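# Move the SOC bottle from fridge bin to bench

## Task

Check the two bottles in the refrigerator's bin. If one carries the letters SOC, lift it out and set it upright on the bench, keep the other bottle upright inside the refrigerator, and close the refrigerator door. If neither carries SOC, leave both inside, close the door, then press the CALL key on the operator panel until it latches down. Pressing CALL wrongly is permanent, so only press it when SOC is truly absent.

## Robot and tools

Robot: two arms, left_arm and right_arm, each riding its own carriage on one floor track that runs along y at x = 0. left_rail carries left_arm and is always the one toward +y; right_rail carries right_arm. These names do not match left/right in camera images. Each arm base sits at x = 0, y = its carriage position_m, z = 0.04 m, facing +x. The left gripper's fingers are rigid. The right gripper's fingers can fold: grip with the outer quarter of the pads near the tips for a normal squeeze. Deeper grips may hold loosely, clamp too hard, or slip. Pressing fingertips into a surface folds them silently, and the next grip may then fail.

Scene frame (used in results): fixed to the table. Table top is z = 0, +z up, +x the way the arms face, +y to their left. The table edge is at x = 0.17 m. Positions are in metres, velocities in m/s and rad/s, orientation as quaternion wxyz. Reported hand positions can be a few cm off, more at long reach.

execute_actions(actions, cameras): actions run in sequence. Each action is an object that may hold "rows", "steps", "until", and device commands for "left_rail" / "right_rail".
- rows: 1 to 15 rows. Each row lasts one control step (1/30 s) and is a single flat list of 18 numbers, each in [-1, 1], covering both arms even if one is idle. Order: left dx, dy, dz, rx, ry, rz, left gripper position, force_limit, speed; then the same nine for the right arm.
- dx, dy, dz, rx, ry, rz are an offset, not a pose. They are measured from that arm's Hand target at the moment the action began, in that Hand target's own axes. Every row in an action counts from that same start, not from the row before. Scale: 1.0 = 0.6 m for dx/dy/dz and 180 degrees for the rotation; rx, ry, rz form one rotation vector. A repeated offset in a later action moves the hand further. All zeros re-requests the current Hand target.
- Gripper position is absolute: +1 fully open (140 mm), about -0.8 pads touch, -1 closes until blocked. force_limit sets squeeze: about 14 N at -1, 40 N at 0, 58 N at +1 on slim parts. speed sets finger rate: about 30 mm/s at -1, 140 at 0, 250 at +1. Faster closes grip harder. Both start at +1. To keep a gripper unchanged, resend its last three numbers; a 0 is a real command.
- steps: 1 to 450, at least the number of rows, default 15. After the last row, arms keep heading to the last row's target. Give big moves enough steps.
- until: stops the action early when every condition holds. It reads only the rails, e.g. {"right_rail": {"position_status": ["!=", "moving"]}}. Numbers need a comparison (=, !=, <, <=, >, >=). {"all": {"status": "ended"}} and {"any": {"status": "ended"}} also exist.
- Rail commands: position_m (left_rail -0.8 to 1.5, right_rail -1.5 to 0.8), speed_m_s (0.01 to 1), acceleration_factor (0.1 to 1), or {"stop": true}. An out-of-range value or unknown name rejects the whole call.
- To drive, send position_m, then wait with an until on position_status. Let the carriage arrive before aiming its arm at a scene point. Keep carriages at least 0.78 m apart.
- cameras: list of names (cam_high, cam_low, cam_bench_left, cam_bench_mid, cam_bench_right, cam_left_wrist, cam_right_wrist) or ["all"]. Images come only when asked, or when actions is empty.

zoom_image(camera, region): enlarges [x0, y0, x1, y1] pixels (max 504 x 504) of that camera's latest image. Use it to read bottle letters.
zero_wrist_force(arm): tares that arm's wrist force/torque sensor; no motion.
finished_scene(scene=1): ends the scene for good. Call it only when the goal holds without the robot.

Result lines: end_effector_position is the point between closed pads; fingertips extend about 33 mm past it. Hand target is the pose future offsets start from; the hand can lag behind it, so resend missing distance. object_status: 0 moving, 1 blocked while opening, 2 blocked while closing (a grip), 3 reached command or pads met (maybe empty). Check for 2 after closing. position_measured is in counts: 3 open, about 139 at 60 mm, 200 at 20 mm, 230 pads touching. Joint positions list rail, shoulder pan, shoulder lift, elbow, wrist 1-3. Wrist force/torque are in the tool's own axes. Rail fields: position_m, position_status (moving, done, contact_stop, time_out, stopped, stopped_with_arm, stopped_for_other_arm, stopped_for_other_carriage), position_answer (taken / not_taken). "pose unreachable" means that arm dropped its target; the call continues.

Motion limits: each step, commanded rotation is clipped to within 32 degrees of the current orientation. Commands lag about 0.2 s. Ramp offsets gradually (adding about 0.01 per row is about 0.18 m/s) so held bottles don't shake loose.

Avoid: forces near 150 N or joint torque at limits (wrist joints 26.3 N m, others 141), which halt the arm for 10 s; contact between the two arms or closing one gripper on the other's fingers; slamming the door or hitting fixed objects; dropping bottles or releasing them while moving; anything ending up off the table, including on the track or strip; holding loads stretched out long enough to overheat motors.

Each tool is called after "Call:" as a command line: name --argument value for each argument, lists and objects as JSON in quotes; but a table of rows of numbers goes row by row, as --pt "numbers of a row", without its own name.

## Session

Call:
execute_actions --actions '[]'

Scene clock: 0.00 s.
left_arm: end_effector_position=(+0.3456, +1.3365, +0.5800) position_measured=3 object_status=3 end_effector_quat_wxyz=(+0.000, +0.000, +1.000, +0.000) | right_arm: end_effector_position=(+0.3456, -1.3275, +0.5800) position_measured=3 object_status=3 end_effector_quat_wxyz=(+0.000, +0.000, +1.000, +0.000)
Joint positions: left_arm=[1.309 -0.316 -1.725 0.971 -0.816 -1.571 -0.316] | right_arm=[-1.355 -0.316 -1.725 0.971 -0.816 -1.571 -0.316]
Joint velocities: within noise
Joint torques (N m): no reading
Wrist force (N): no reading
Wrist torque (N m): no reading
Wrist force, peak (N): no reading
Hand target: left_arm +0.3456, +1.3365, +0.5800; +0.000, +0.000, +1.000, +0.000 | right_arm +0.3456, -1.3275, +0.5800; +0.000, +0.000, +1.000, +0.000
Tool commands: left_gripper/position=+1.0 left_gripper/force_limit=+1.0 left_gripper/speed=+1.0 right_gripper/position=+1.0 right_gripper/force_limit=+1.0 right_gripper/speed=+1.0
left_rail: position_m=1.309 position_status=done
right_rail: position_m=-1.355 position_status=done

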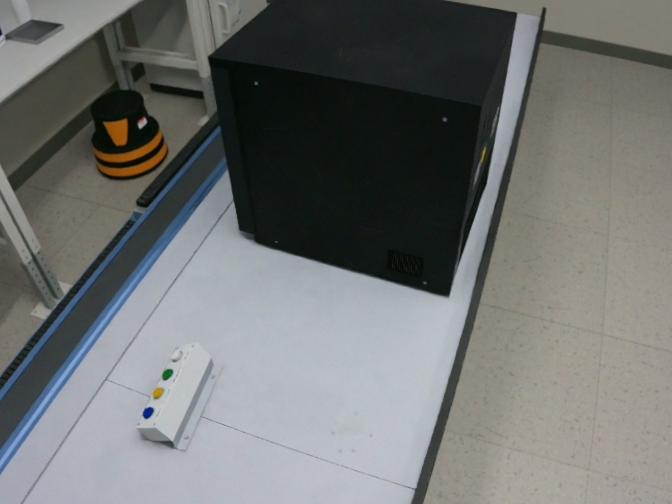

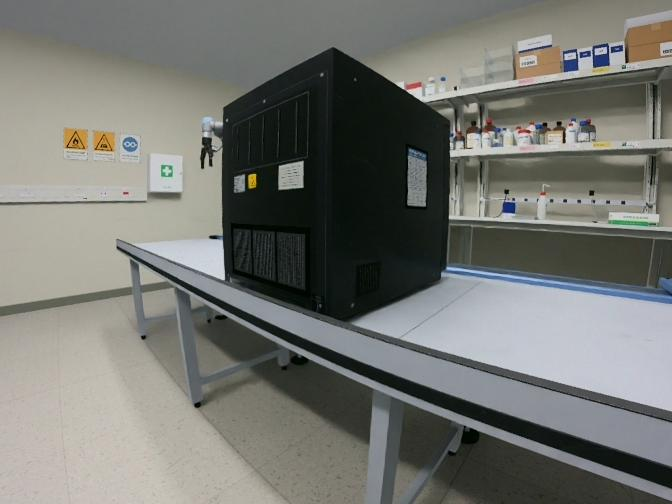

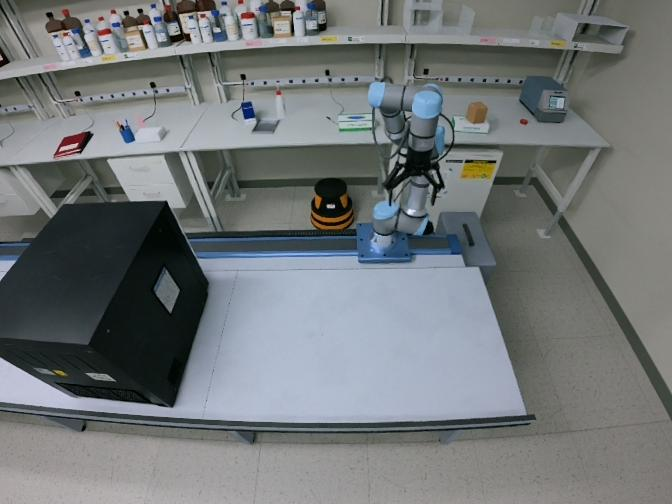

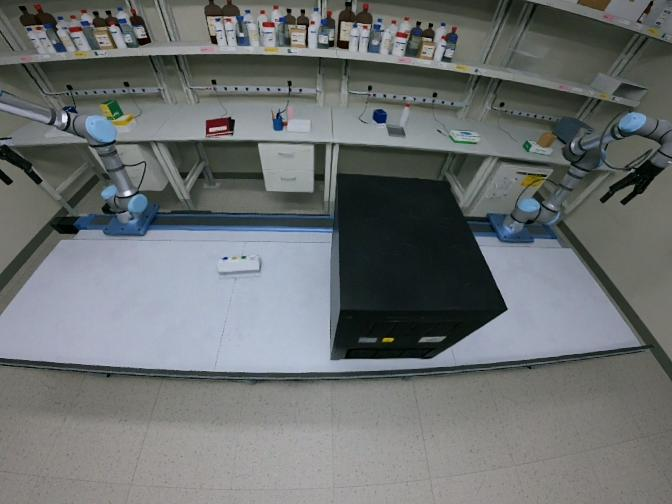

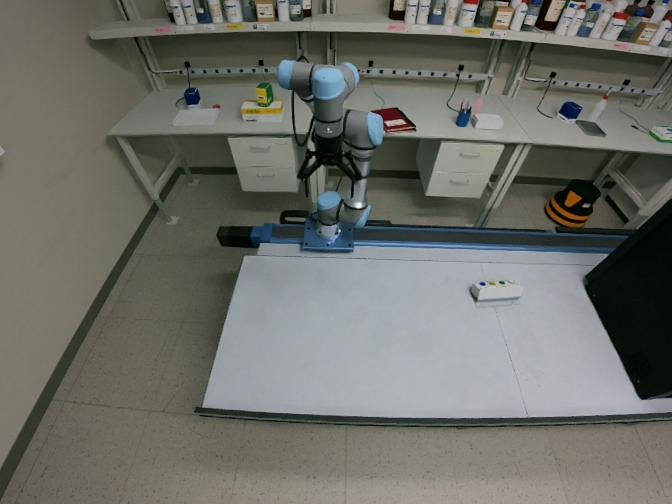

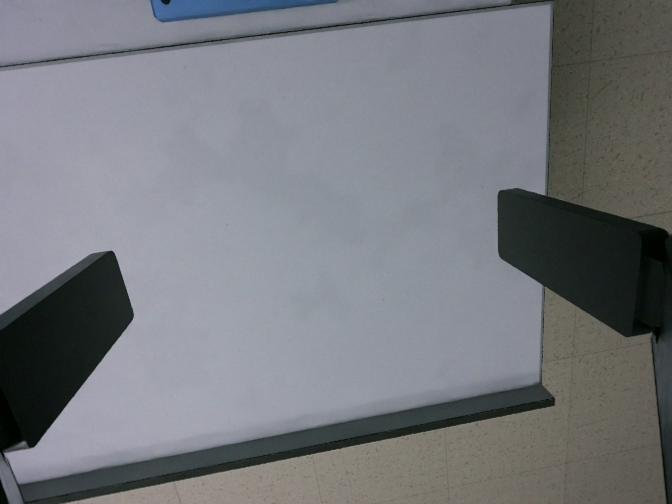

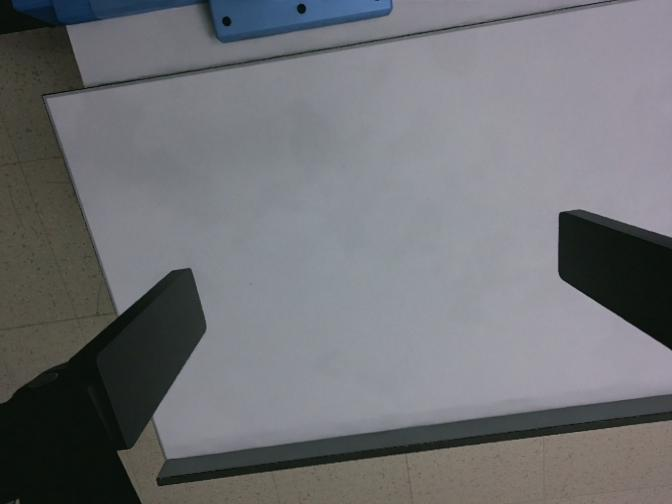

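Call:
execute_actions --actions '[{"left_rail":{"position_m":1.15},"rows":[[0.159,-0.546,0.1,0,0,0,1,1,1,0,0,0,0,0,0,1,1,1]],"steps":45},{"rows":[[0.417,-0.18,0.1,0,0,0,1,1,1,0,0,0,0,0,0,1,1,1]],"steps":40},{"rows":[[0.25,0,0,0.153,0.078,-0.191,1,1,1,0,0,0,0,0,0,1,1,1],[0.25,0,0,0.306,0.156,-0.381,1,1,1,0,0,0,0,0,0,1,1,1],[0.25,0,0,0.459,0.235,-0.572,1,1,1,0,0,0,0,0,0,1,1,1]],"steps":120}]' --cameras '["cam_left_wrist","cam_bench_left"]'

Scene clock: 8.53 s.
left_arm: end_effector_position=(-0.1500, +0.7416, +0.4600) position_measured=3 object_status=3 end_effector_quat_wxyz=(+0.285, +0.695, -0.353, +0.558) | right_arm: end_effector_position=(+0.3456, -1.3275, +0.5800) position_measured=3 object_status=3 end_effector_quat_wxyz=(+0.000, +0.000, +1.000, +0.000)
Joint positions: left_arm=[1.15 -3.055 -1.785 1.783 -0.403 -0.578 -5.942] | right_arm=[-1.355 -0.316 -1.725 0.971 -0.816 -1.571 -0.316]
Joint torques (N m): left_arm=[12.27 0.73 -34.98 2.47 -0.34 -1.34] | right_arm=[0.5 -9.8 -20.41 -2.78 -0.25 0.08]
Wrist force (N): left_arm=[-4.1 0.5 -2.0] | right_arm=[-0.2 0.0 0.0]
Wrist torque (N m): left_arm=[0.29 0.34 0.12] | right_arm=[0.00 0.05 0.00]
Wrist force, peak (N): left_arm=[-13.6 7.4 -8.4] | right_arm=[-0.1 -0.3 0.2]
Hand target: left_arm -0.1500, +0.7416, +0.4600; +0.285, +0.695, -0.353, +0.558 | right_arm +0.3456, -1.3275, +0.5800; +0.000, +0.000, +1.000, +0.000
Off the commanded pose: left_arm 0.000 m, 0 deg | right_arm 0.000 m, 0 deg.
left_rail: position_m=1.150 position_status=done
right_rail: position_m=-1.355 position_status=done
camera_calibration:
cam_left_wrist: T_world_to_cam=[[-0.877345, -0.470532, -0.0941616, 0.252863], [-0.175732, 0.497645, -0.849393, -0.00219994], [0.446525, -0.728663, -0.519294, 0.989075], [0, 0, 0, 1]] pos_world=[-0.220186, 0.840777, 0.535562]
Images, in order (width x height): cam_bench_left 672x504, cam_left_wrist 672x504.

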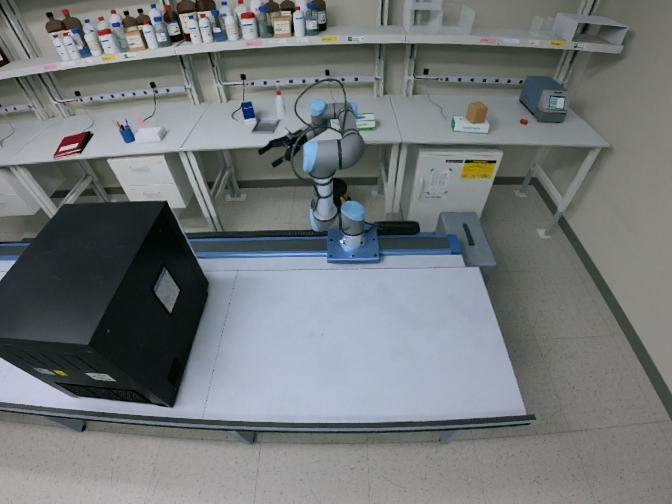

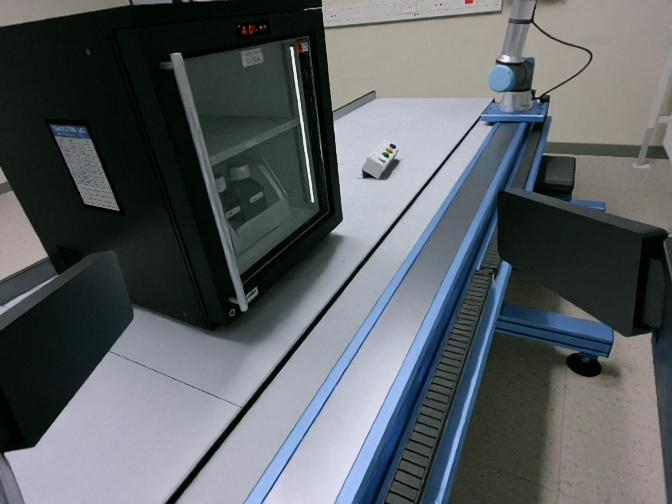

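Call:
zoom_image --camera "cam_left_wrist" --region '[150, 20, 350, 330]'

Call:
zoom_image --camera "cam_left_wrist" --region '[200, 140, 310, 250]'

Call:
zoom_image --camera "cam_left_wrist" --region '[355, 130, 405, 180]'

Scaled by 1.626 from the camera's 672x504 image, which has a finer 960x720 frame.

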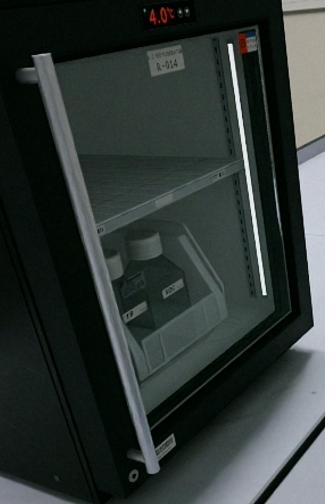

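Scaled by 4.582 from the camera's 672x504 image, which has a finer 960x720 frame.

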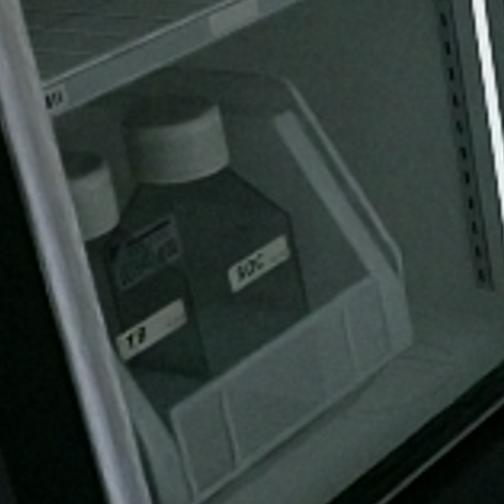

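Scaled by 10.080 from the camera's 672x504 image, which has a finer 960x720 frame.

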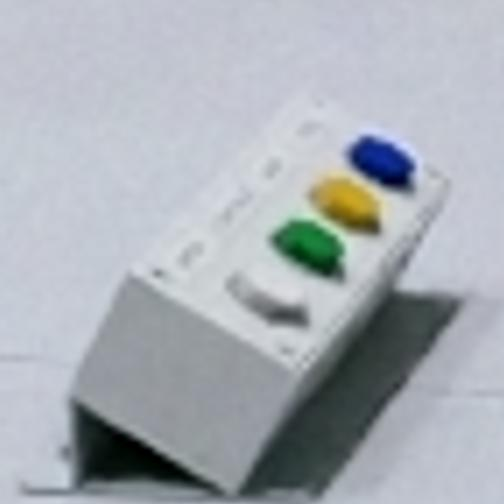

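Call:
execute_actions --actions '[{"left_rail":{"position_m":0.9},"steps":60,"until":{"left_rail":{"position_status":["!=","moving"]}}},{"rows":[[-0.1,-0.057,0.16,0.15,0.032,-0.016,1,1,1,0,0,0,0,0,0,1,1,1],[-0.203,-0.114,0.319,0.298,0.0637,-0.0325,1,1,1,0,0,0,0,0,0,1,1,1]],"steps":70}]' --cameras '["cam_left_wrist","cam_bench_left"]'

Call:
zoom_image --camera "cam_left_wrist" --region '[150, 150, 500, 500]'

Scene clock: 13.20 s.
left_arm: end_effector_position=(-0.0006, +0.4015, +0.2997) position_measured=3 object_status=3 end_effector_quat_wxyz=(+0.002, +0.708, -0.001, +0.706) | right_arm: end_effector_position=(+0.3456, -1.3275, +0.5800) position_measured=3 object_status=3 end_effector_quat_wxyz=(+0.000, +0.000, +1.000, +0.000)
Joint positions: left_arm=[0.9 -2.359 -1.035 1.477 -0.446 -0.786 -6.282] | right_arm=[-1.355 -0.316 -1.725 0.971 -0.816 -1.571 -0.316]
Joint torques (N m): left_arm=[11.82 -28.68 -31.11 4.02 -1.18 -1.26] | right_arm=[1.17 -10.22 -21.32 -2.55 -0.3 0.09]
Wrist force (N): left_arm=[-4.1 0.5 -2.8] | right_arm=[0.0 0.1 0.0]
Wrist torque (N m): left_arm=[0.28 0.35 0.14] | right_arm=[0.02 0.00 0.00]
Wrist force, peak (N): left_arm=[12.4 -0.5 -12.7] | right_arm=[0.0 -0.2 0.3]
Hand target: left_arm -0.0006, +0.4015, +0.2997; +0.002, +0.708, -0.001, +0.706 | right_arm +0.3456, -1.3275, +0.5800; +0.000, +0.000, +1.000, +0.000
Off the commanded pose: left_arm 0.000 m, 0 deg | right_arm 0.000 m, 0 deg.
left_rail: position_m=0.900 position_status=done
right_rail: position_m=-1.355 position_status=done
camera_calibration:
cam_left_wrist: T_world_to_cam=[[-0.113757, -0.986011, -0.121825, 0.424479], [-0.313592, 0.151988, -0.937315, 0.222115], [0.942719, -0.0684229, -0.326494, 0.268608], [0, 0, 0, 1]] pos_world=[-0.135281, 0.403161, 0.347603]
Images, in order (width x height): cam_bench_left 672x504, cam_left_wrist 672x504.

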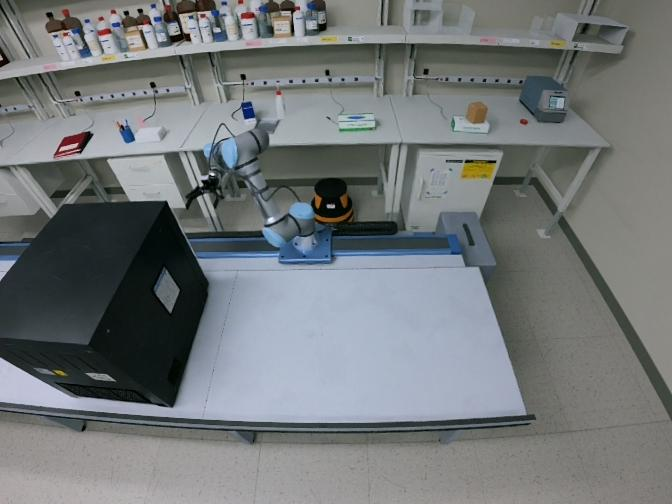

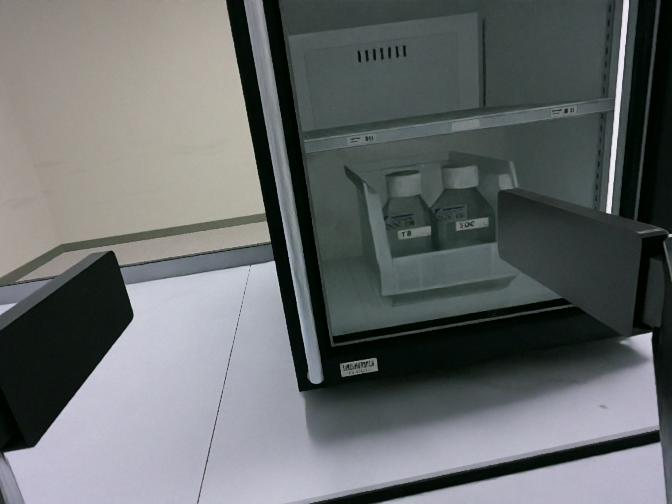

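Scaled by 1.440 from the camera's 672x504 image, which has a finer 960x720 frame.

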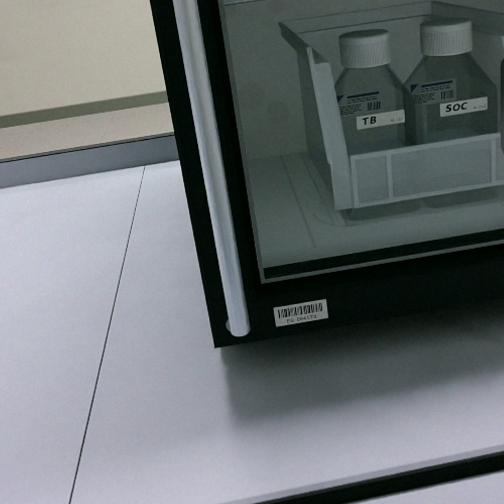

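Call:
execute_actions --actions '[{"rows":[[-0.01,-0.006,0.08,0,0,0,1,1,1,0,0,0,0,0,0,1,1,1],[-0.02,-0.01,0.2,0,0,0,1,1,1,0,0,0,0,0,0,1,1,1],[-0.033,-0.0175,0.3,0,0,0,1,1,1,0,0,0,0,0,0,1,1,1],[-0.033,-0.0175,0.418,0,0,0,1,1,1,0,0,0,0,0,0,1,1,1]],"steps":50},{"rows":[[0,0,0,0,0,0,-1,0,-1,0,0,0,0,0,0,1,1,1]],"steps":140}]' --cameras '["cam_left_wrist"]'

Scene clock: 20.07 s.
left_arm: end_effector_position=(+0.2501, +0.4158, +0.2791) position_measured=177 object_status=2 end_effector_quat_wxyz=(-0.004, +0.708, +0.005, +0.706) | right_arm: end_effector_position=(+0.3456, -1.3275, +0.5800) position_measured=3 object_status=3 end_effector_quat_wxyz=(+0.000, +0.000, +1.000, +0.000)
Joint positions: left_arm=[0.9 -1.97 -1.214 1.812 -0.606 -0.411 -6.278] | right_arm=[-1.355 -0.316 -1.725 0.971 -0.816 -1.571 -0.316]
Joint torques (N m): left_arm=[7.88 -33.84 -14.13 -1.35 11.6 0.55] | right_arm=[0.99 -9.68 -22.5 -2.85 -0.22 0.31]
Wrist force (N): left_arm=[5.7 -31.1 -66.0] | right_arm=[-0.1 -0.1 0.0]
Wrist torque (N m): left_arm=[2.47 0.18 0.16] | right_arm=[-0.01 0.03 -0.01]
Wrist force, peak (N): left_arm=[6.1 -30.6 -69.6] | right_arm=[-0.1 -0.3 0.1]
Hand target: left_arm +0.2502, +0.4112, +0.2792; +0.002, +0.708, -0.001, +0.706 | right_arm +0.3456, -1.3275, +0.5800; +0.000, +0.000, +1.000, +0.000
Off the commanded pose: left_arm 0.005 m, 1 deg | right_arm 0.000 m, 0 deg.
left_rail: position_m=0.900 position_status=done
right_rail: position_m=-1.355 position_status=done
camera_calibration:
cam_left_wrist: T_world_to_cam=[[-0.0992573, -0.987583, -0.12177, 0.461586], [-0.315889, 0.147317, -0.937289, 0.281828], [0.94359, -0.0545671, -0.326589, 0.0206428], [0, 0, 0, 1]] pos_world=[0.115364, 0.415463, 0.327103]
Images, in order (width x height): cam_left_wrist 672x504.

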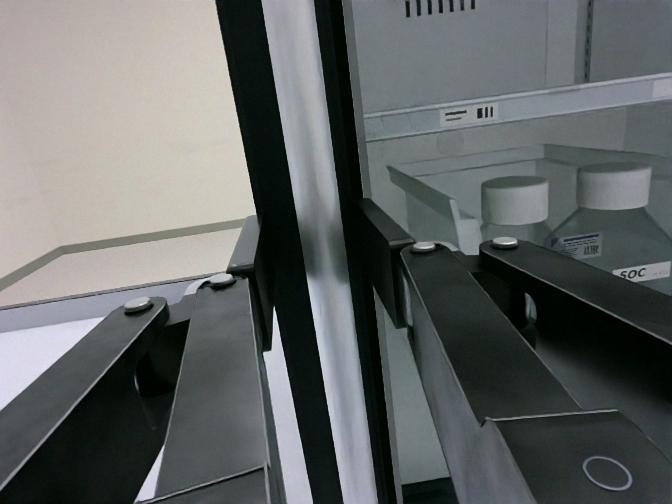

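Call:
execute_actions --actions '[{"rows":[[0,0,-0.005,0,0,0,0.2,0,0,0,0,0,0,0,0,1,1,1]],"steps":30},{"rows":[[0,0,-0.02,0,0,0,0.2,0,0,0,0,0,0,0,0,1,1,1]],"steps":20},{"rows":[[0,0,0,0,0,0,-1,0,-1,0,0,0,0,0,0,1,1,1]],"steps":110}]' --cameras '["cam_left_wrist"]'

Scene clock: 25.77 s.
left_arm: end_effector_position=(+0.2352, +0.4130, +0.2792) position_measured=210 object_status=2 end_effector_quat_wxyz=(+0.000, +0.708, +0.001, +0.706) | right_arm: end_effector_position=(+0.3456, -1.3275, +0.5800) position_measured=3 object_status=3 end_effector_quat_wxyz=(+0.000, +0.000, +1.000, +0.000)
Joint positions: left_arm=[0.9 -1.999 -1.21 1.806 -0.603 -0.431 -6.279] | right_arm=[-1.355 -0.316 -1.725 0.971 -0.816 -1.571 -0.316]
Joint torques (N m): left_arm=[-7.25 -21.91 -27.21 -4.37 11.52 -0.97] | right_arm=[-0.15 -8.56 -22.63 -2.65 -0.12 0.32]
Wrist force (N): left_arm=[-0.4 -39.1 -24.1] | right_arm=[-0.1 0.0 0.1]
Wrist torque (N m): left_arm=[0.73 0.02 0.02] | right_arm=[-0.01 0.03 0.00]
Wrist force, peak (N): left_arm=[6.0 -31.4 -66.2] | right_arm=[-0.2 0.1 0.3]
Hand target: left_arm +0.2352, +0.4113, +0.2792; +0.002, +0.708, -0.001, +0.706 | right_arm +0.3456, -1.3275, +0.5800; +0.000, +0.000, +1.000, +0.000
Off the commanded pose: left_arm 0.002 m, 0 deg | right_arm 0.000 m, 0 deg.
left_rail: position_m=0.900 position_status=done
right_rail: position_m=-1.355 position_status=done
camera_calibration:
cam_left_wrist: T_world_to_cam=[[-0.108228, -0.986635, -0.121814, 0.459058], [-0.314443, 0.150218, -0.937316, 0.276105], [0.943087, -0.0631407, -0.326498, 0.0382427], [0, 0, 0, 1]] pos_world=[0.100436, 0.413861, 0.327203]
Images, in order (width x height): cam_left_wrist 672x504.

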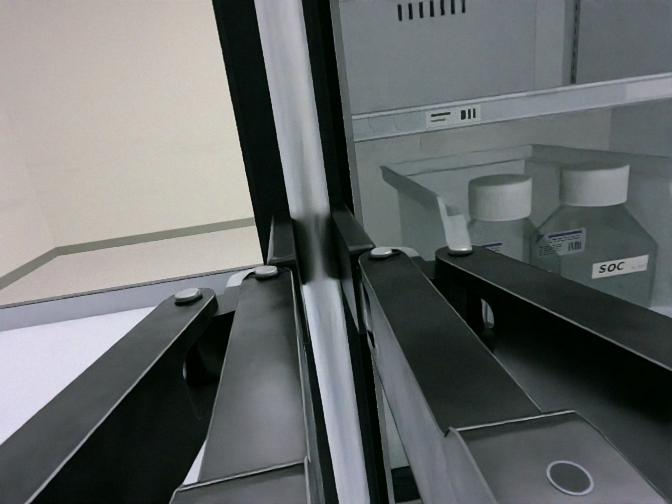

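Call:
execute_actions --actions '[{"rows":[[0,0.005,-0.03,0.0139,0,0,-1,0,-1,0,0,0,0,0,0,1,1,1]],"steps":12},{"rows":[[0,0.005,-0.03,0.0139,0,0,-1,0,-1,0,0,0,0,0,0,1,1,1]],"steps":10},{"rows":[[0,0.0107,-0.0597,0.0278,0,0,-1,0,-1,0,0,0,0,0,0,1,1,1]],"steps":12},{"rows":[[0,0.0107,-0.0597,0.0278,0,0,-1,0,-1,0,0,0,0,0,0,1,1,1]],"steps":12},{"rows":[[0,0.0107,-0.0597,0.0278,0,0,-1,0,-1,0,0,0,0,0,0,1,1,1]],"steps":12},{"rows":[[0,0.0107,-0.0597,0.0278,0,0,-1,0,-1,0,0,0,0,0,0,1,1,1]],"steps":12},{"rows":[[0,0.0107,-0.0597,0.0278,0,0,-1,0,-1,0,0,0,0,0,0,1,1,1]],"steps":20}]' --cameras '["cam_left_wrist","cam_bench_mid"]'

Scene clock: 29.60 s.
left_arm: end_effector_position=(+0.0331, +0.3326, +0.2798) position_measured=210 object_status=2 end_effector_quat_wxyz=(-0.187, +0.683, +0.188, +0.681) | right_arm: end_effector_position=(+0.3456, -1.3275, +0.5800) position_measured=3 object_status=3 end_effector_quat_wxyz=(+0.000, +0.000, +1.000, +0.000)
Joint positions: left_arm=[0.9 -2.058 -0.553 0.669 -0.119 -1.024 -6.281] | right_arm=[-1.355 -0.316 -1.725 0.971 -0.816 -1.571 -0.316]
Joint torques (N m): left_arm=[22.58 -51.39 -37.8 6.33 11.54 -1.32] | right_arm=[1.59 -9.09 -22.86 -2.77 -0.42 0.18]
Wrist force (N): left_arm=[-19.6 -40.0 -3.4] | right_arm=[-0.1 -0.1 0.0]
Wrist torque (N m): left_arm=[0.40 0.80 0.16] | right_arm=[-0.01 0.03 0.00]
Wrist force, peak (N): left_arm=[37.8 -36.7 -6.5] | right_arm=[0.0 -0.2 0.3]
Hand target: left_arm +0.0357, +0.3283, +0.2799; -0.182, +0.684, +0.182, +0.682 | right_arm +0.3456, -1.3275, +0.5800; +0.000, +0.000, +1.000, +0.000
Off the commanded pose: left_arm 0.005 m, 1 deg | right_arm 0.000 m, 0 deg.
left_rail: position_m=0.900 position_status=done
right_rail: position_m=-1.355 position_status=done
camera_calibration:
cam_left_wrist: T_world_to_cam=[[0.408991, -0.904159, -0.123384, 0.313788], [-0.348224, -0.0296596, -0.936942, 0.286087], [0.843485, 0.426166, -0.32698, 0.0646376], [0, 0, 0, 1]] pos_world=[-0.0832349, 0.264653, 0.327898]
Images, in order (width x height): cam_bench_mid 672x504, cam_left_wrist 672x504.

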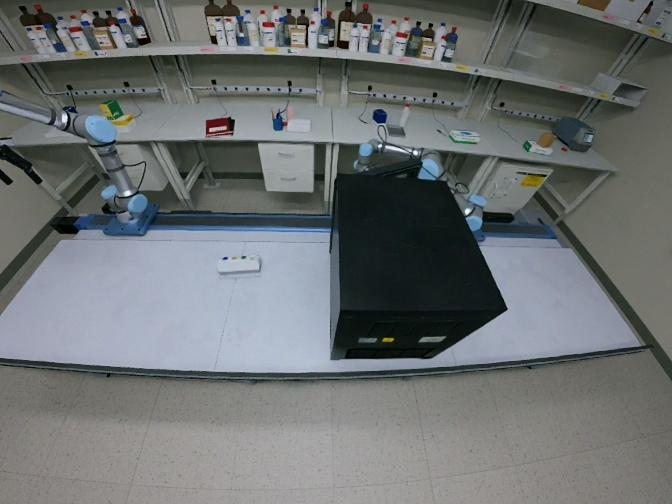

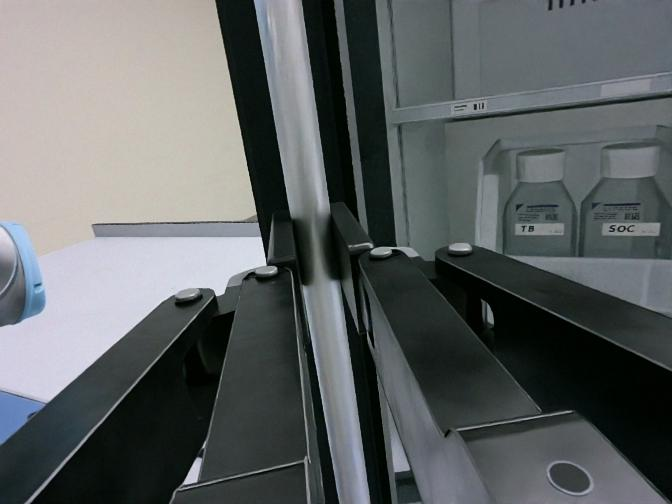

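Call:
execute_actions --actions '[{"rows":[[0,0,0,0,0,0,0.1,0,-0.5,0,0,0,0,0,0,1,1,1]],"steps":30},{"rows":[[0,0,-0.08,0,0,0,0.1,0,-0.5,0,0,0,0,0,0,1,1,1],[0,0,-0.2,0,0,0,0.1,0,-0.5,0,0,0,0,0,0,1,1,1]],"steps":35},{"rows":[[0,-0.304,0.114,-0.2,0,0,-1,-1,0,0,0,0,0,0,0,1,1,1],[0,-0.304,0.114,-0.4167,0,0,-1,-1,0,0,0,0,0,0,0,1,1,1]],"steps":60}]' --cameras '["cam_left_wrist","cam_bench_left"]'

Scene clock: 34.73 s.
left_arm: end_effector_position=(-0.0811, +0.3080, +0.2835) position_measured=233 object_status=3 end_effector_quat_wxyz=(-0.158, +0.693, +0.140, +0.690) | right_arm: end_effector_position=(+0.3456, -1.3275, +0.5800) position_measured=3 object_status=3 end_effector_quat_wxyz=(+0.000, +0.000, +1.000, +0.000)
Joint positions: left_arm=[0.9 -2.205 -0.262 0.082 0.181 -1.059 -6.258] | right_arm=[-1.355 -0.316 -1.725 0.971 -0.816 -1.571 -0.316]
Joint torques (N m): left_arm=[-4.43 -50.43 -32.34 0.08 1.37 1.65] | right_arm=[0.8 -8.47 -22.77 -3.09 -0.26 0.41]
Wrist force (N): left_arm=[-2.2 0.7 -2.8] | right_arm=[0.1 -0.1 0.1]
Wrist torque (N m): left_arm=[0.28 -0.09 0.07] | right_arm=[-0.01 -0.01 -0.01]
Wrist force, peak (N): left_arm=[-20.3 -40.0 -3.4] | right_arm=[-0.1 -0.2 0.2]
Hand target: left_arm -0.0811, +0.3080, +0.2835; -0.158, +0.693, +0.140, +0.690 (not the last commanded pose) | right_arm +0.3456, -1.3275, +0.5800; +0.000, +0.000, +1.000, +0.000
Off the commanded pose: left_arm 0.154 m, 70 deg | right_arm 0.000 m, 0 deg.
left_rail: position_m=0.900 position_status=done
right_rail: position_m=-1.355 position_status=done
elbow stopped short (left arm): the move would have taken joint 4 (elbow) straighter than the controller allows.
led back after a hold (left arm): the arm was led back toward your command in small steps, so it may still be short of it.
pose unreachable (left arm): on one or more control steps of this call, first in action 2 (counted from 0), this arm could not follow its commanded pose, so it was not sent that pose on those steps. It may still have moved: this result reports where it is.
cause: moving toward the commanded pose would bring two parts of the arm too close to each other (its gripper and another part of the arm, with joints 4 (elbow) to 7 (wrist 3) between them, 106 mm apart when it was first held).
camera_calibration:
cam_left_wrist: T_world_to_cam=[[0.304668, -0.940703, -0.149184, 0.348833], [-0.355328, 0.0330652, -0.934157, 0.228295], [0.883697, 0.337617, -0.324184, 0.202406], [0, 0, 0, 1]] pos_world=[-0.204025, 0.252264, 0.33092]
Images, in order (width x height): cam_bench_left 672x504, cam_left_wrist 672x504.

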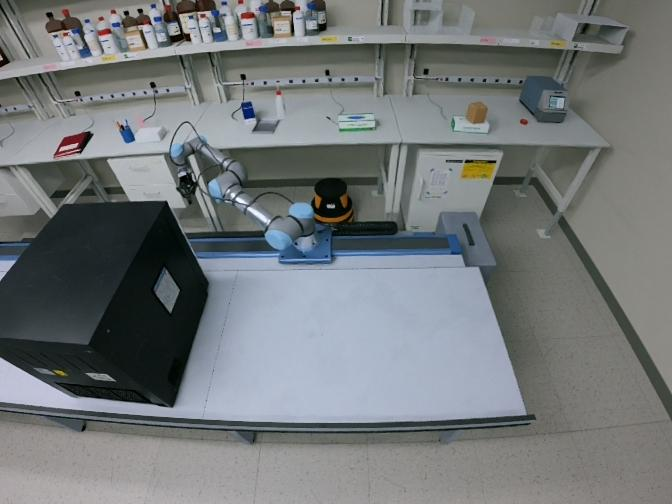

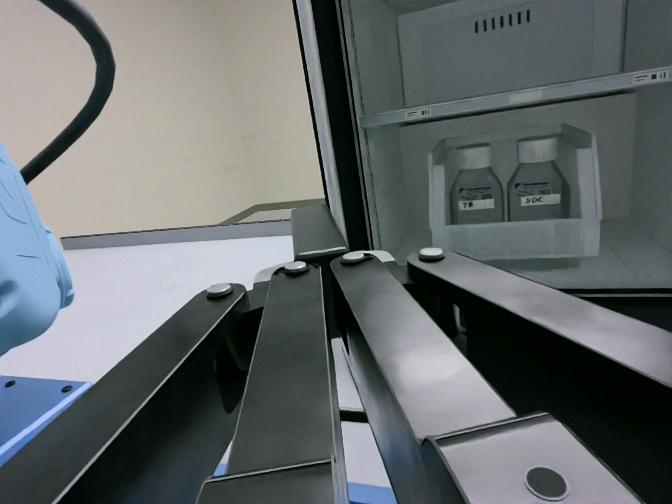

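Call:
execute_actions --actions '[{"rows":[[0.283,-0.315,0.03,0,0,0,-1,-1,0,0,0,0,0,0,0,1,1,1]],"steps":45},{"rows":[[0,0,0,0,-0.25,0,-1,-1,0,0,0,0,0,0,0,1,1,1],[0,0,0,0,-0.5,0,-1,-1,0,0,0,0,0,0,0,1,1,1]],"steps":60}]' --cameras '["cam_left_wrist","cam_bench_left"]'

Scene clock: 41.80 s.
left_arm: end_effector_position=(-0.1410, +0.4834, +0.4582) position_measured=233 object_status=3 end_effector_quat_wxyz=(-0.076, +0.956, +0.229, +0.167) | right_arm: end_effector_position=(+0.3456, -1.3275, +0.5800) position_measured=3 object_status=3 end_effector_quat_wxyz=(+0.000, +0.000, +1.000, +0.000)
Joint positions: left_arm=[0.9 -2.263 -1.406 0.98 -0.784 -1.494 -5.89] | right_arm=[-1.355 -0.316 -1.725 0.971 -0.816 -1.571 -0.316]
Joint torques (N m): left_arm=[12.33 -42.32 -12.26 -4.26 -0.87 1.69] | right_arm=[1.9 -7.94 -21.17 -3.02 -0.23 0.21]
Wrist force (N): left_arm=[0.6 -0.2 -0.1] | right_arm=[-0.1 -0.3 0.1]
Wrist torque (N m): left_arm=[-0.05 -0.34 -0.01] | right_arm=[-0.05 0.02 0.00]
Wrist force, peak (N): left_arm=[-19.1 14.5 -0.7] | right_arm=[-0.2 0.0 0.3]
Hand target: left_arm -0.1410, +0.4834, +0.4581; -0.076, +0.956, +0.229, +0.166 | right_arm +0.3456, -1.3275, +0.5800; +0.000, +0.000, +1.000, +0.000
Off the commanded pose: left_arm 0.000 m, 21 deg; orientation clipped | right_arm 0.000 m, 0 deg.
left_rail: position_m=0.900 position_status=done
right_rail: position_m=-1.355 position_status=done
led back after a hold (left arm): the arm was led back toward your command in small steps, so it may still be short of it.
pose unreachable (left arm): on one or more control steps of this call, first in action 0 (counted from 0), this arm could not follow its commanded pose, so it was not sent that pose on those steps. It may still have moved: this result reports where it is.
cause: moving toward the commanded pose would bring two parts of the arm too close to each other (its gripper and another part of the arm, with joints 4 (elbow) to 7 (wrist 3) between them, 52 mm apart when it was first held).
camera_calibration:
cam_left_wrist: T_world_to_cam=[[0.32253, -0.946521, -0.00844277, 0.499037], [-0.94618, -0.322136, -0.031188, 0.0390385], [0.0268003, 0.0180474, -0.999478, 0.595737], [0, 0, 0, 1]] pos_world=[-0.139983, 0.474173, 0.600857]
Images, in order (width x height): cam_bench_left 672x504, cam_left_wrist 672x504.

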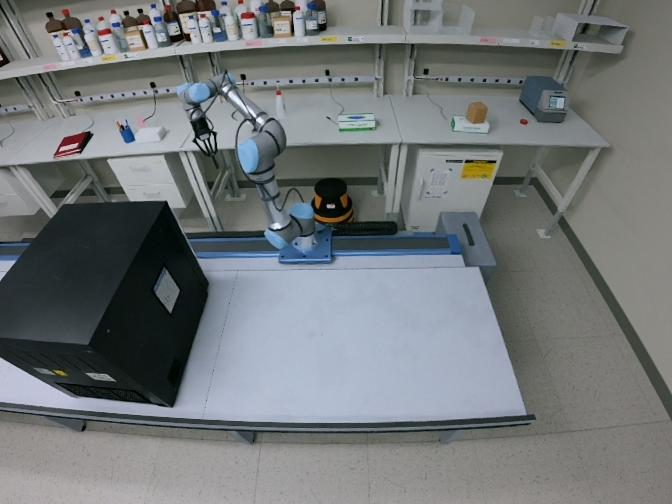

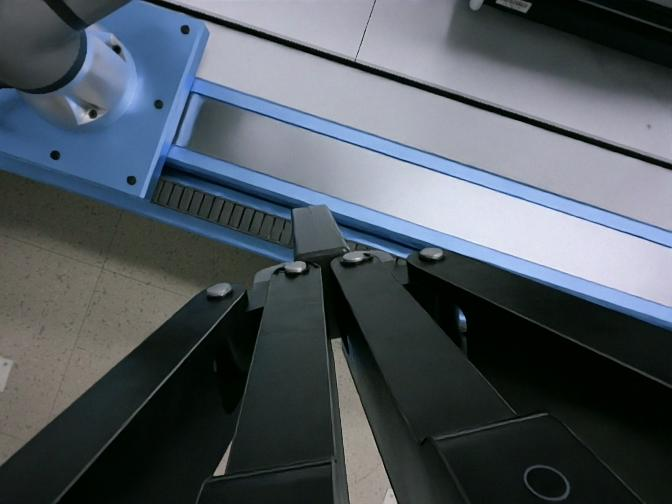

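Call:
execute_actions --actions '[{"rows":[[0.241,0.02,0,0,0,0,-1,-1,0,0,0,0,0,0,0,1,1,1]],"steps":35},{"rows":[[0.2625,0.16,0,0,0,0,-1,-1,0,0,0,0,0,0,0,1,1,1]],"steps":35},{"rows":[[0,0,0.267,0,0,0,-1,-1,0,0,0,0,0,0,0,1,1,1]],"steps":35},{"rows":[[-0.0745,0.168,0,0,0,0,-1,-1,0,0,0,0,0,0,0,1,1,1]],"steps":35}]' --cameras '["cam_left_wrist","cam_bench_left"]'

Scene clock: 47.03 s.
left_arm: end_effector_position=(+0.2173, +0.4408, +0.3852) position_measured=233 object_status=3 end_effector_quat_wxyz=(-0.076, +0.956, +0.229, +0.166) | right_arm: end_effector_position=(+0.3456, -1.3275, +0.5800) position_measured=3 object_status=3 end_effector_quat_wxyz=(+0.000, +0.000, +1.000, +0.000)
Joint positions: left_arm=[0.9 -1.579 -1.466 1.277 -1.147 -1.285 -5.225] | right_arm=[-1.355 -0.316 -1.725 0.971 -0.816 -1.571 -0.316]
Joint torques (N m): left_arm=[12.61 -16.34 -36.32 -0.01 -0.47 1.57] | right_arm=[-0.6 -7.74 -22.26 -3.19 -0.11 0.26]
Wrist force (N): left_arm=[0.5 -0.2 -0.1] | right_arm=[-0.1 0.0 0.1]
Wrist torque (N m): left_arm=[-0.05 -0.31 -0.03] | right_arm=[0.00 0.03 0.00]
Wrist force, peak (N): left_arm=[-22.5 1.1 4.0] | right_arm=[0.2 0.2 0.1]
Hand target: left_arm +0.2173, +0.4408, +0.3852; -0.076, +0.956, +0.229, +0.166 | right_arm +0.3456, -1.3275, +0.5800; +0.000, +0.000, +1.000, +0.000
Off the commanded pose: left_arm 0.000 m, 0 deg | right_arm 0.000 m, 0 deg.
left_rail: position_m=0.900 position_status=done
right_rail: position_m=-1.355 position_status=done
camera_calibration:
cam_left_wrist: T_world_to_cam=[[0.32228, -0.946614, -0.0076396, 0.342237], [-0.946293, -0.32193, -0.029856, 0.361511], [0.0258027, 0.0168513, -0.999525, 0.514794], [0, 0, 0, 1]] pos_world=[0.218516, 0.431673, 0.527957]
Images, in order (width x height): cam_bench_left 672x504, cam_left_wrist 672x504.

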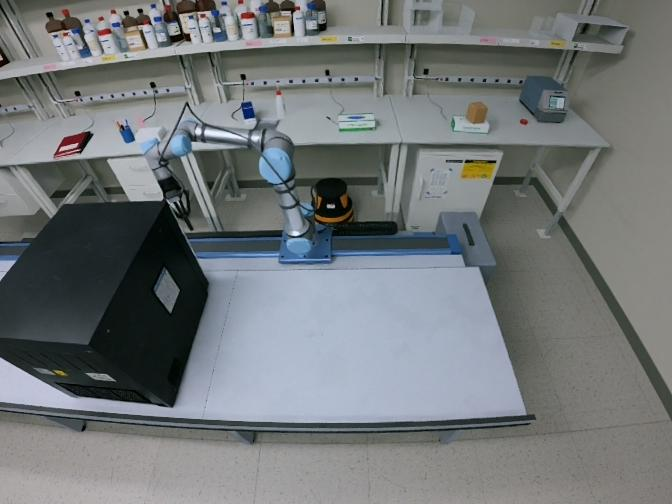

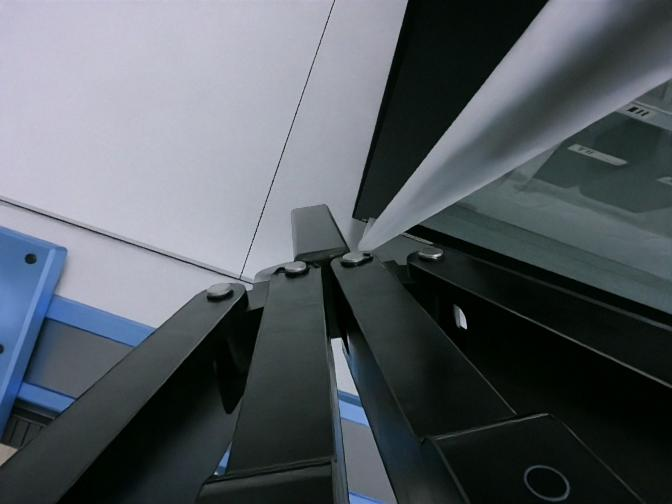

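Call:
execute_actions --actions '[{"left_rail":{"position_m":1.3},"rows":[[0.0175,-0.242,-0.244,0,0,0,-1,-1,0,0.083,0.45,0.083,0,0,0,1,1,1]],"steps":45},{"right_rail":{"position_m":-0.33},"rows":[[0,0,0,0,0,0,-1,-1,0,0.417,0.417,0.167,0,0,0,1,1,1]],"steps":120,"until":{"right_rail":{"position_status":["!=","moving"]}}},{"rows":[[0,0,0,0,0,0,-1,-1,0,0,0,0,0,-0.25,0,1,1,1],[0,0,0,0,0,0,-1,-1,0,0,0,0,0,-0.5,0,1,1,1]],"steps":60}]' --cameras '["cam_right_wrist","cam_bench_mid"]'

Scene clock: 54.90 s.
left_arm: end_effector_position=(+0.1173, +0.9411, +0.5354) position_measured=233 object_status=3 end_effector_quat_wxyz=(-0.076, +0.956, +0.229, +0.166) | right_arm: end_effector_position=(+0.0456, +0.2175, +0.4302) position_measured=3 object_status=3 end_effector_quat_wxyz=(+0.705, -0.001, +0.709, +0.000)
Joint positions: left_arm=[1.3 -1.819 -1.589 0.97 -0.657 -1.349 -5.465] | right_arm=[-0.33 1.802 -1.079 1.194 -0.143 -2.912 3.114]
Joint torques (N m): left_arm=[4.97 -32.53 -31.53 -0.09 -0.57 -1.29] | right_arm=[-8.15 -28.75 -31.92 3.25 1.73 1.92]
Wrist force (N): left_arm=[0.7 -0.2 -0.4] | right_arm=[1.5 -0.7 -0.4]
Wrist torque (N m): left_arm=[-0.05 -0.34 0.09] | right_arm=[-0.27 -0.50 -0.27]
Wrist force, peak (N): left_arm=[-6.1 16.7 16.8] | right_arm=[-9.8 -12.9 -12.5]
Hand target: left_arm +0.1173, +0.9411, +0.5354; -0.076, +0.956, +0.229, +0.166 | right_arm +0.0456, +0.2174, +0.4300; +0.707, +0.000, +0.707, +0.000
Off the commanded pose: left_arm 0.000 m, 0 deg | right_arm 0.000 m, 0 deg.
left_rail: position_m=1.300 position_status=done
right_rail: position_m=-0.330 position_status=done
camera_calibration:
cam_right_wrist: T_world_to_cam=[[-0.0146142, 0.988457, 0.150797, -0.259806], [-0.270961, -0.149085, 0.950975, -0.350325], [0.962479, -0.0269622, 0.270012, -0.009587], [0, 0, 0, 1]] pos_world=[-0.0894939, 0.20432, 0.374917]
Images, in order (width x height): cam_bench_mid 672x504, cam_right_wrist 672x504.

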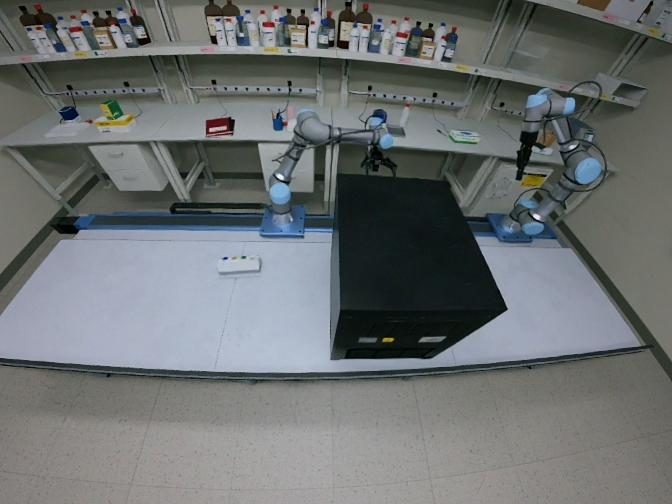

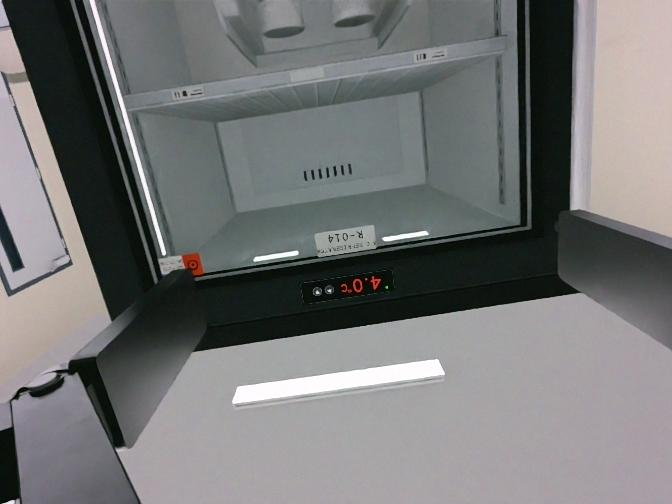

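Call:
execute_actions --actions '[{"rows":[[0,0,0,0,0,0,-1,-1,0,0.125,0.162,0.046,0,0,0,0.5,1,1],[0,0,0,0,0,0,-1,-1,0,0.25,0.324,0.092,0,0,0,0.5,1,1]],"steps":60},{"rows":[[0,0,0,0,0,0,-1,-1,0,0,0,0.11,0,0,0,0.5,1,1],[0,0,0,0,0,0,-1,-1,0,0,0,0.223,0,0,0,0.5,1,1]],"steps":45},{"rows":[[0,0,0,0,0,0,-1,-1,0,0,0,0,0,0,0,-1,0,-1]],"steps":110}]' --cameras '["cam_right_wrist"]'

Scene clock: 62.43 s.
left_arm: end_effector_position=(+0.1173, +0.9411, +0.5354) position_measured=233 object_status=3 end_effector_quat_wxyz=(-0.076, +0.956, +0.229, +0.166) | right_arm: end_effector_position=(+0.2346, +0.4119, +0.2800) position_measured=210 object_status=2 end_effector_quat_wxyz=(+0.707, +0.000, +0.707, +0.000)
Joint positions: left_arm=[1.3 -1.819 -1.589 0.97 -0.657 -1.349 -5.465] | right_arm=[-0.33 1.494 -0.614 0.787 -0.173 -3.219 3.142]
Joint torques (N m): left_arm=[9.52 -31.62 -31.73 -0.32 -0.51 -1.11] | right_arm=[-7.63 -66.16 -15.19 2.54 5.72 -1.29]
Wrist force (N): left_arm=[0.4 0.0 -0.4] | right_arm=[0.6 11.0 -3.1]
Wrist torque (N m): left_arm=[-0.01 -0.29 0.09] | right_arm=[-0.41 -0.38 0.03]
Wrist force, peak (N): left_arm=[0.8 -0.4 -0.3] | right_arm=[-13.2 -14.1 -4.8]
Hand target: left_arm +0.1173, +0.9411, +0.5354; -0.076, +0.956, +0.229, +0.166 | right_arm +0.2346, +0.4119, +0.2800; +0.707, +0.000, +0.707, +0.000
Off the commanded pose: left_arm 0.000 m, 0 deg | right_arm 0.000 m, 0 deg.
left_rail: position_m=1.300 position_status=done
right_rail: position_m=-0.330 position_status=done
camera_calibration:
cam_right_wrist: T_world_to_cam=[[-0.0137934, 0.988385, 0.151346, -0.426881], [-0.277213, -0.149208, 0.949152, -0.125247], [0.960709, -0.0288633, 0.276051, -0.146163], [0, 0, 0, 1]] pos_world=[0.0998121, 0.399016, 0.223834]
Images, in order (width x height): cam_right_wrist 672x504.

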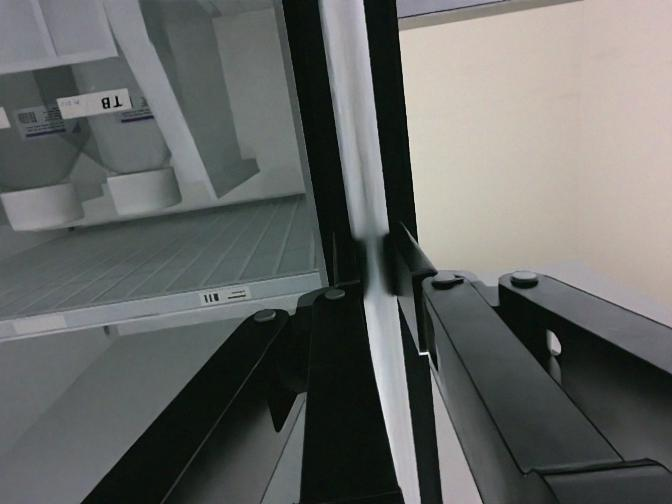

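Call:
execute_actions --actions '[{"rows":[[0,0,0,0,0,0,-1,-1,0,0,-0.005,-0.03,-0.0139,0,0,-1,0,-1]],"steps":14},{"rows":[[0,0,0,0,0,0,-1,-1,0,0,-0.005,-0.03,-0.0139,0,0,-1,0,-1]],"steps":12},{"rows":[[0,0,0,0,0,0,-1,-1,0,0,-0.0107,-0.0597,-0.0278,0,0,-1,0,-1]],"steps":14},{"rows":[[0,0,0,0,0,0,-1,-1,0,0,-0.0107,-0.0597,-0.0278,0,0,-1,0,-1]],"steps":14},{"rows":[[0,0,0,0,0,0,-1,-1,0,0,-0.0107,-0.0597,-0.0278,0,0,-1,0,-1]],"steps":14},{"rows":[[0,0,0,0,0,0,-1,-1,0,0,-0.0107,-0.0597,-0.0278,0,0,-1,0,-1]],"steps":14},{"rows":[[0,0,0,0,0,0,-1,-1,0,0,-0.0107,-0.0597,-0.0278,0,0,-1,0,-1]],"steps":14}]'

Scene clock: 66.10 s.
left_arm: end_effector_position=(+0.1173, +0.9411, +0.5354) position_measured=233 object_status=3 end_effector_quat_wxyz=(-0.076, +0.956, +0.229, +0.166) | right_arm: end_effector_position=(+0.0338, +0.3311, +0.2800) position_measured=210 object_status=2 end_effector_quat_wxyz=(+0.682, -0.187, +0.682, +0.187)
Joint positions: left_arm=[1.3 -1.819 -1.589 0.97 -0.657 -1.349 -5.465] | right_arm=[-0.33 1.764 -1.082 1.611 -0.528 -3.483 3.142]
Joint torques (N m): left_arm=[9.1 -31.88 -31.53 -0.39 -0.57 -1.21] | right_arm=[-6.61 -40.94 6.78 2.21 11.58 -1.75]
Wrist force (N): left_arm=[0.5 -0.2 -0.1] | right_arm=[-19.7 41.5 -1.1]
Wrist torque (N m): left_arm=[-0.04 -0.30 0.09] | right_arm=[-0.57 0.08 -0.03]
Wrist force, peak (N): left_arm=[0.8 -0.1 -0.5] | right_arm=[51.6 -13.1 3.3]
Hand target: left_arm +0.1173, +0.9411, +0.5354; -0.076, +0.956, +0.229, +0.166 | right_arm +0.0353, +0.3283, +0.2800; +0.683, -0.183, +0.683, +0.183
Off the commanded pose: left_arm 0.000 m, 0 deg | right_arm 0.003 m, 1 deg.
left_rail: position_m=1.300 position_status=done
right_rail: position_m=-0.330 position_status=done

Call:
execute_actions --actions '[{"rows":[[0,0,0,0,0,0,-1,-1,0,0,-0.0075,-0.0597,-0.0278,0,0,-1,0,-1]],"steps":14},{"rows":[[0,0,0,0,0,0,-1,-1,0,0,-0.0075,-0.0597,-0.0278,0,0,-1,0,-1]],"steps":14},{"rows":[[0,0,0,0,0,0,-1,-1,0,0,-0.0085,-0.0597,-0.0278,0,0,-1,0,-1]],"steps":14},{"rows":[[0,0,0,0,0,0,-1,-1,0,0,-0.0085,-0.0597,-0.0278,0,0,-1,0,-1]],"steps":14},{"rows":[[0,0,0,0,0,0,-1,-1,0,0,-0.0092,-0.0597,-0.0278,0,0,-1,0,-1]],"steps":14},{"rows":[[0,0,0,0,0,0,-1,-1,0,0,-0.0092,-0.0597,-0.0278,0,0,-1,0,-1]],"steps":14}]' --cameras '["cam_right_wrist","cam_bench_mid"]'

Scene clock: 69.47 s.
left_arm: end_effector_position=(+0.1173, +0.9411, +0.5354) position_measured=233 object_status=3 end_effector_quat_wxyz=(-0.076, +0.956, +0.229, +0.166) | right_arm: end_effector_position=(-0.1060, +0.1658, +0.2800) position_measured=210 object_status=2 end_effector_quat_wxyz=(+0.609, -0.360, +0.609, +0.360)
Joint positions: left_arm=[1.3 -1.819 -1.589 0.97 -0.657 -1.349 -5.465] | right_arm=[-0.33 2.022 -1.551 2.234 -0.684 -3.758 3.142]
Joint torques (N m): left_arm=[9.87 -32.12 -31.24 -0.31 -0.64 -1.04] | right_arm=[-5.35 -31.05 1.06 -0.76 11.67 -1.55]
Wrist force (N): left_arm=[0.4 0.2 0.1] | right_arm=[2.7 41.8 -0.1]
Wrist torque (N m): left_arm=[0.04 -0.28 0.09] | right_arm=[-0.56 -0.35 -0.03]
Wrist force, peak (N): left_arm=[0.8 -0.1 -0.3] | right_arm=[24.8 39.5 2.2]
Hand target: left_arm +0.1173, +0.9411, +0.5354; -0.076, +0.956, +0.229, +0.166 | right_arm -0.1008, +0.1628, +0.2800; +0.612, -0.354, +0.612, +0.354
Off the commanded pose: left_arm 0.000 m, 0 deg | right_arm 0.006 m, 1 deg.
left_rail: position_m=1.300 position_status=done
right_rail: position_m=-0.330 position_status=done
camera_calibration:
cam_right_wrist: T_world_to_cam=[[-0.872269, 0.465042, 0.151273, -0.192493], [-0.00319481, -0.314747, 0.94917, -0.199814], [0.489017, 0.827448, 0.27603, -0.0179626], [0, 0, 0, 1]] pos_world=[-0.15976, 0.0414897, 0.223735]
Images, in order (width x height): cam_bench_mid 672x504, cam_right_wrist 672x504.

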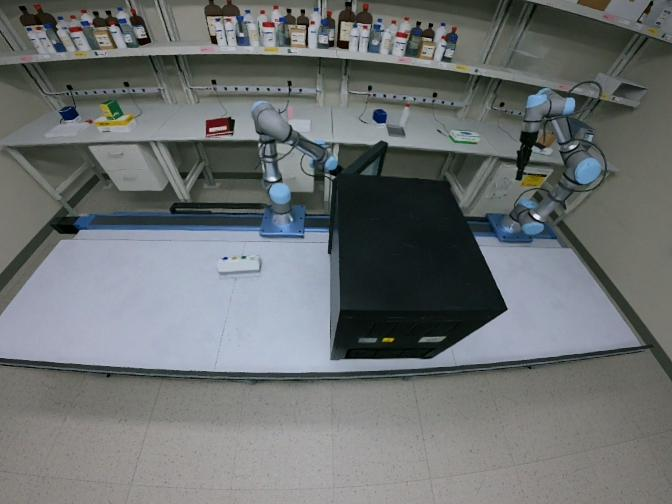

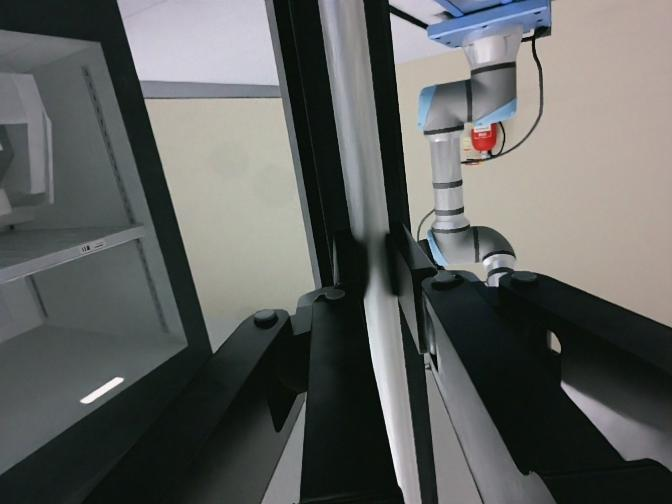

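Call:
execute_actions --actions '[{"rows":[[0,0,0,0,0,0,-1,-1,0,0,-0.006,-0.0597,-0.0278,0,0,-1,0,-1]],"steps":14},{"rows":[[0,0,0,0,0,0,-1,-1,0,0,-0.006,-0.0597,-0.0278,0,0,-1,0,-1]],"steps":14},{"rows":[[0,0,0,0,0,0,-1,-1,0,0,-0.0085,-0.0597,-0.0278,0,0,-1,0,-1]],"steps":14},{"rows":[[0,0,0,0,0,0,-1,-1,0,0,-0.0085,-0.0597,-0.0278,0,0,-1,0,-1]],"steps":14}]'

Scene clock: 71.77 s.
left_arm: end_effector_position=(+0.1173, +0.9411, +0.5354) position_measured=233 object_status=3 end_effector_quat_wxyz=(-0.076, +0.956, +0.229, +0.166) | right_arm: end_effector_position=(-0.1478, +0.0261, +0.2798) position_measured=210 object_status=2 end_effector_quat_wxyz=(+0.535, -0.462, +0.535, +0.462)
Joint positions: left_arm=[1.3 -1.819 -1.589 0.97 -0.657 -1.349 -5.465] | right_arm=[-0.33 2.162 -2.027 2.575 -0.549 -3.976 3.142]
Joint torques (N m): left_arm=[9.07 -32.02 -30.5 -0.39 -0.49 -0.89] | right_arm=[-3.43 -16.89 -12.56 1.27 11.78 1.34]
Wrist force (N): left_arm=[0.6 -0.2 -0.1] | right_arm=[13.6 41.2 0.9]
Wrist torque (N m): left_arm=[-0.04 -0.31 0.10] | right_arm=[-0.68 -0.69 0.01]
Wrist force, peak (N): left_arm=[0.8 0.2 -0.5] | right_arm=[-42.6 40.0 5.2]
Hand target: left_arm +0.1173, +0.9411, +0.5354; -0.076, +0.956, +0.229, +0.166 | right_arm -0.1391, +0.0246, +0.2800; +0.541, -0.455, +0.541, +0.455
Off the commanded pose: left_arm 0.000 m, 0 deg | right_arm 0.009 m, 2 deg.
left_rail: position_m=1.300 position_status=done
right_rail: position_m=-0.330 position_status=done


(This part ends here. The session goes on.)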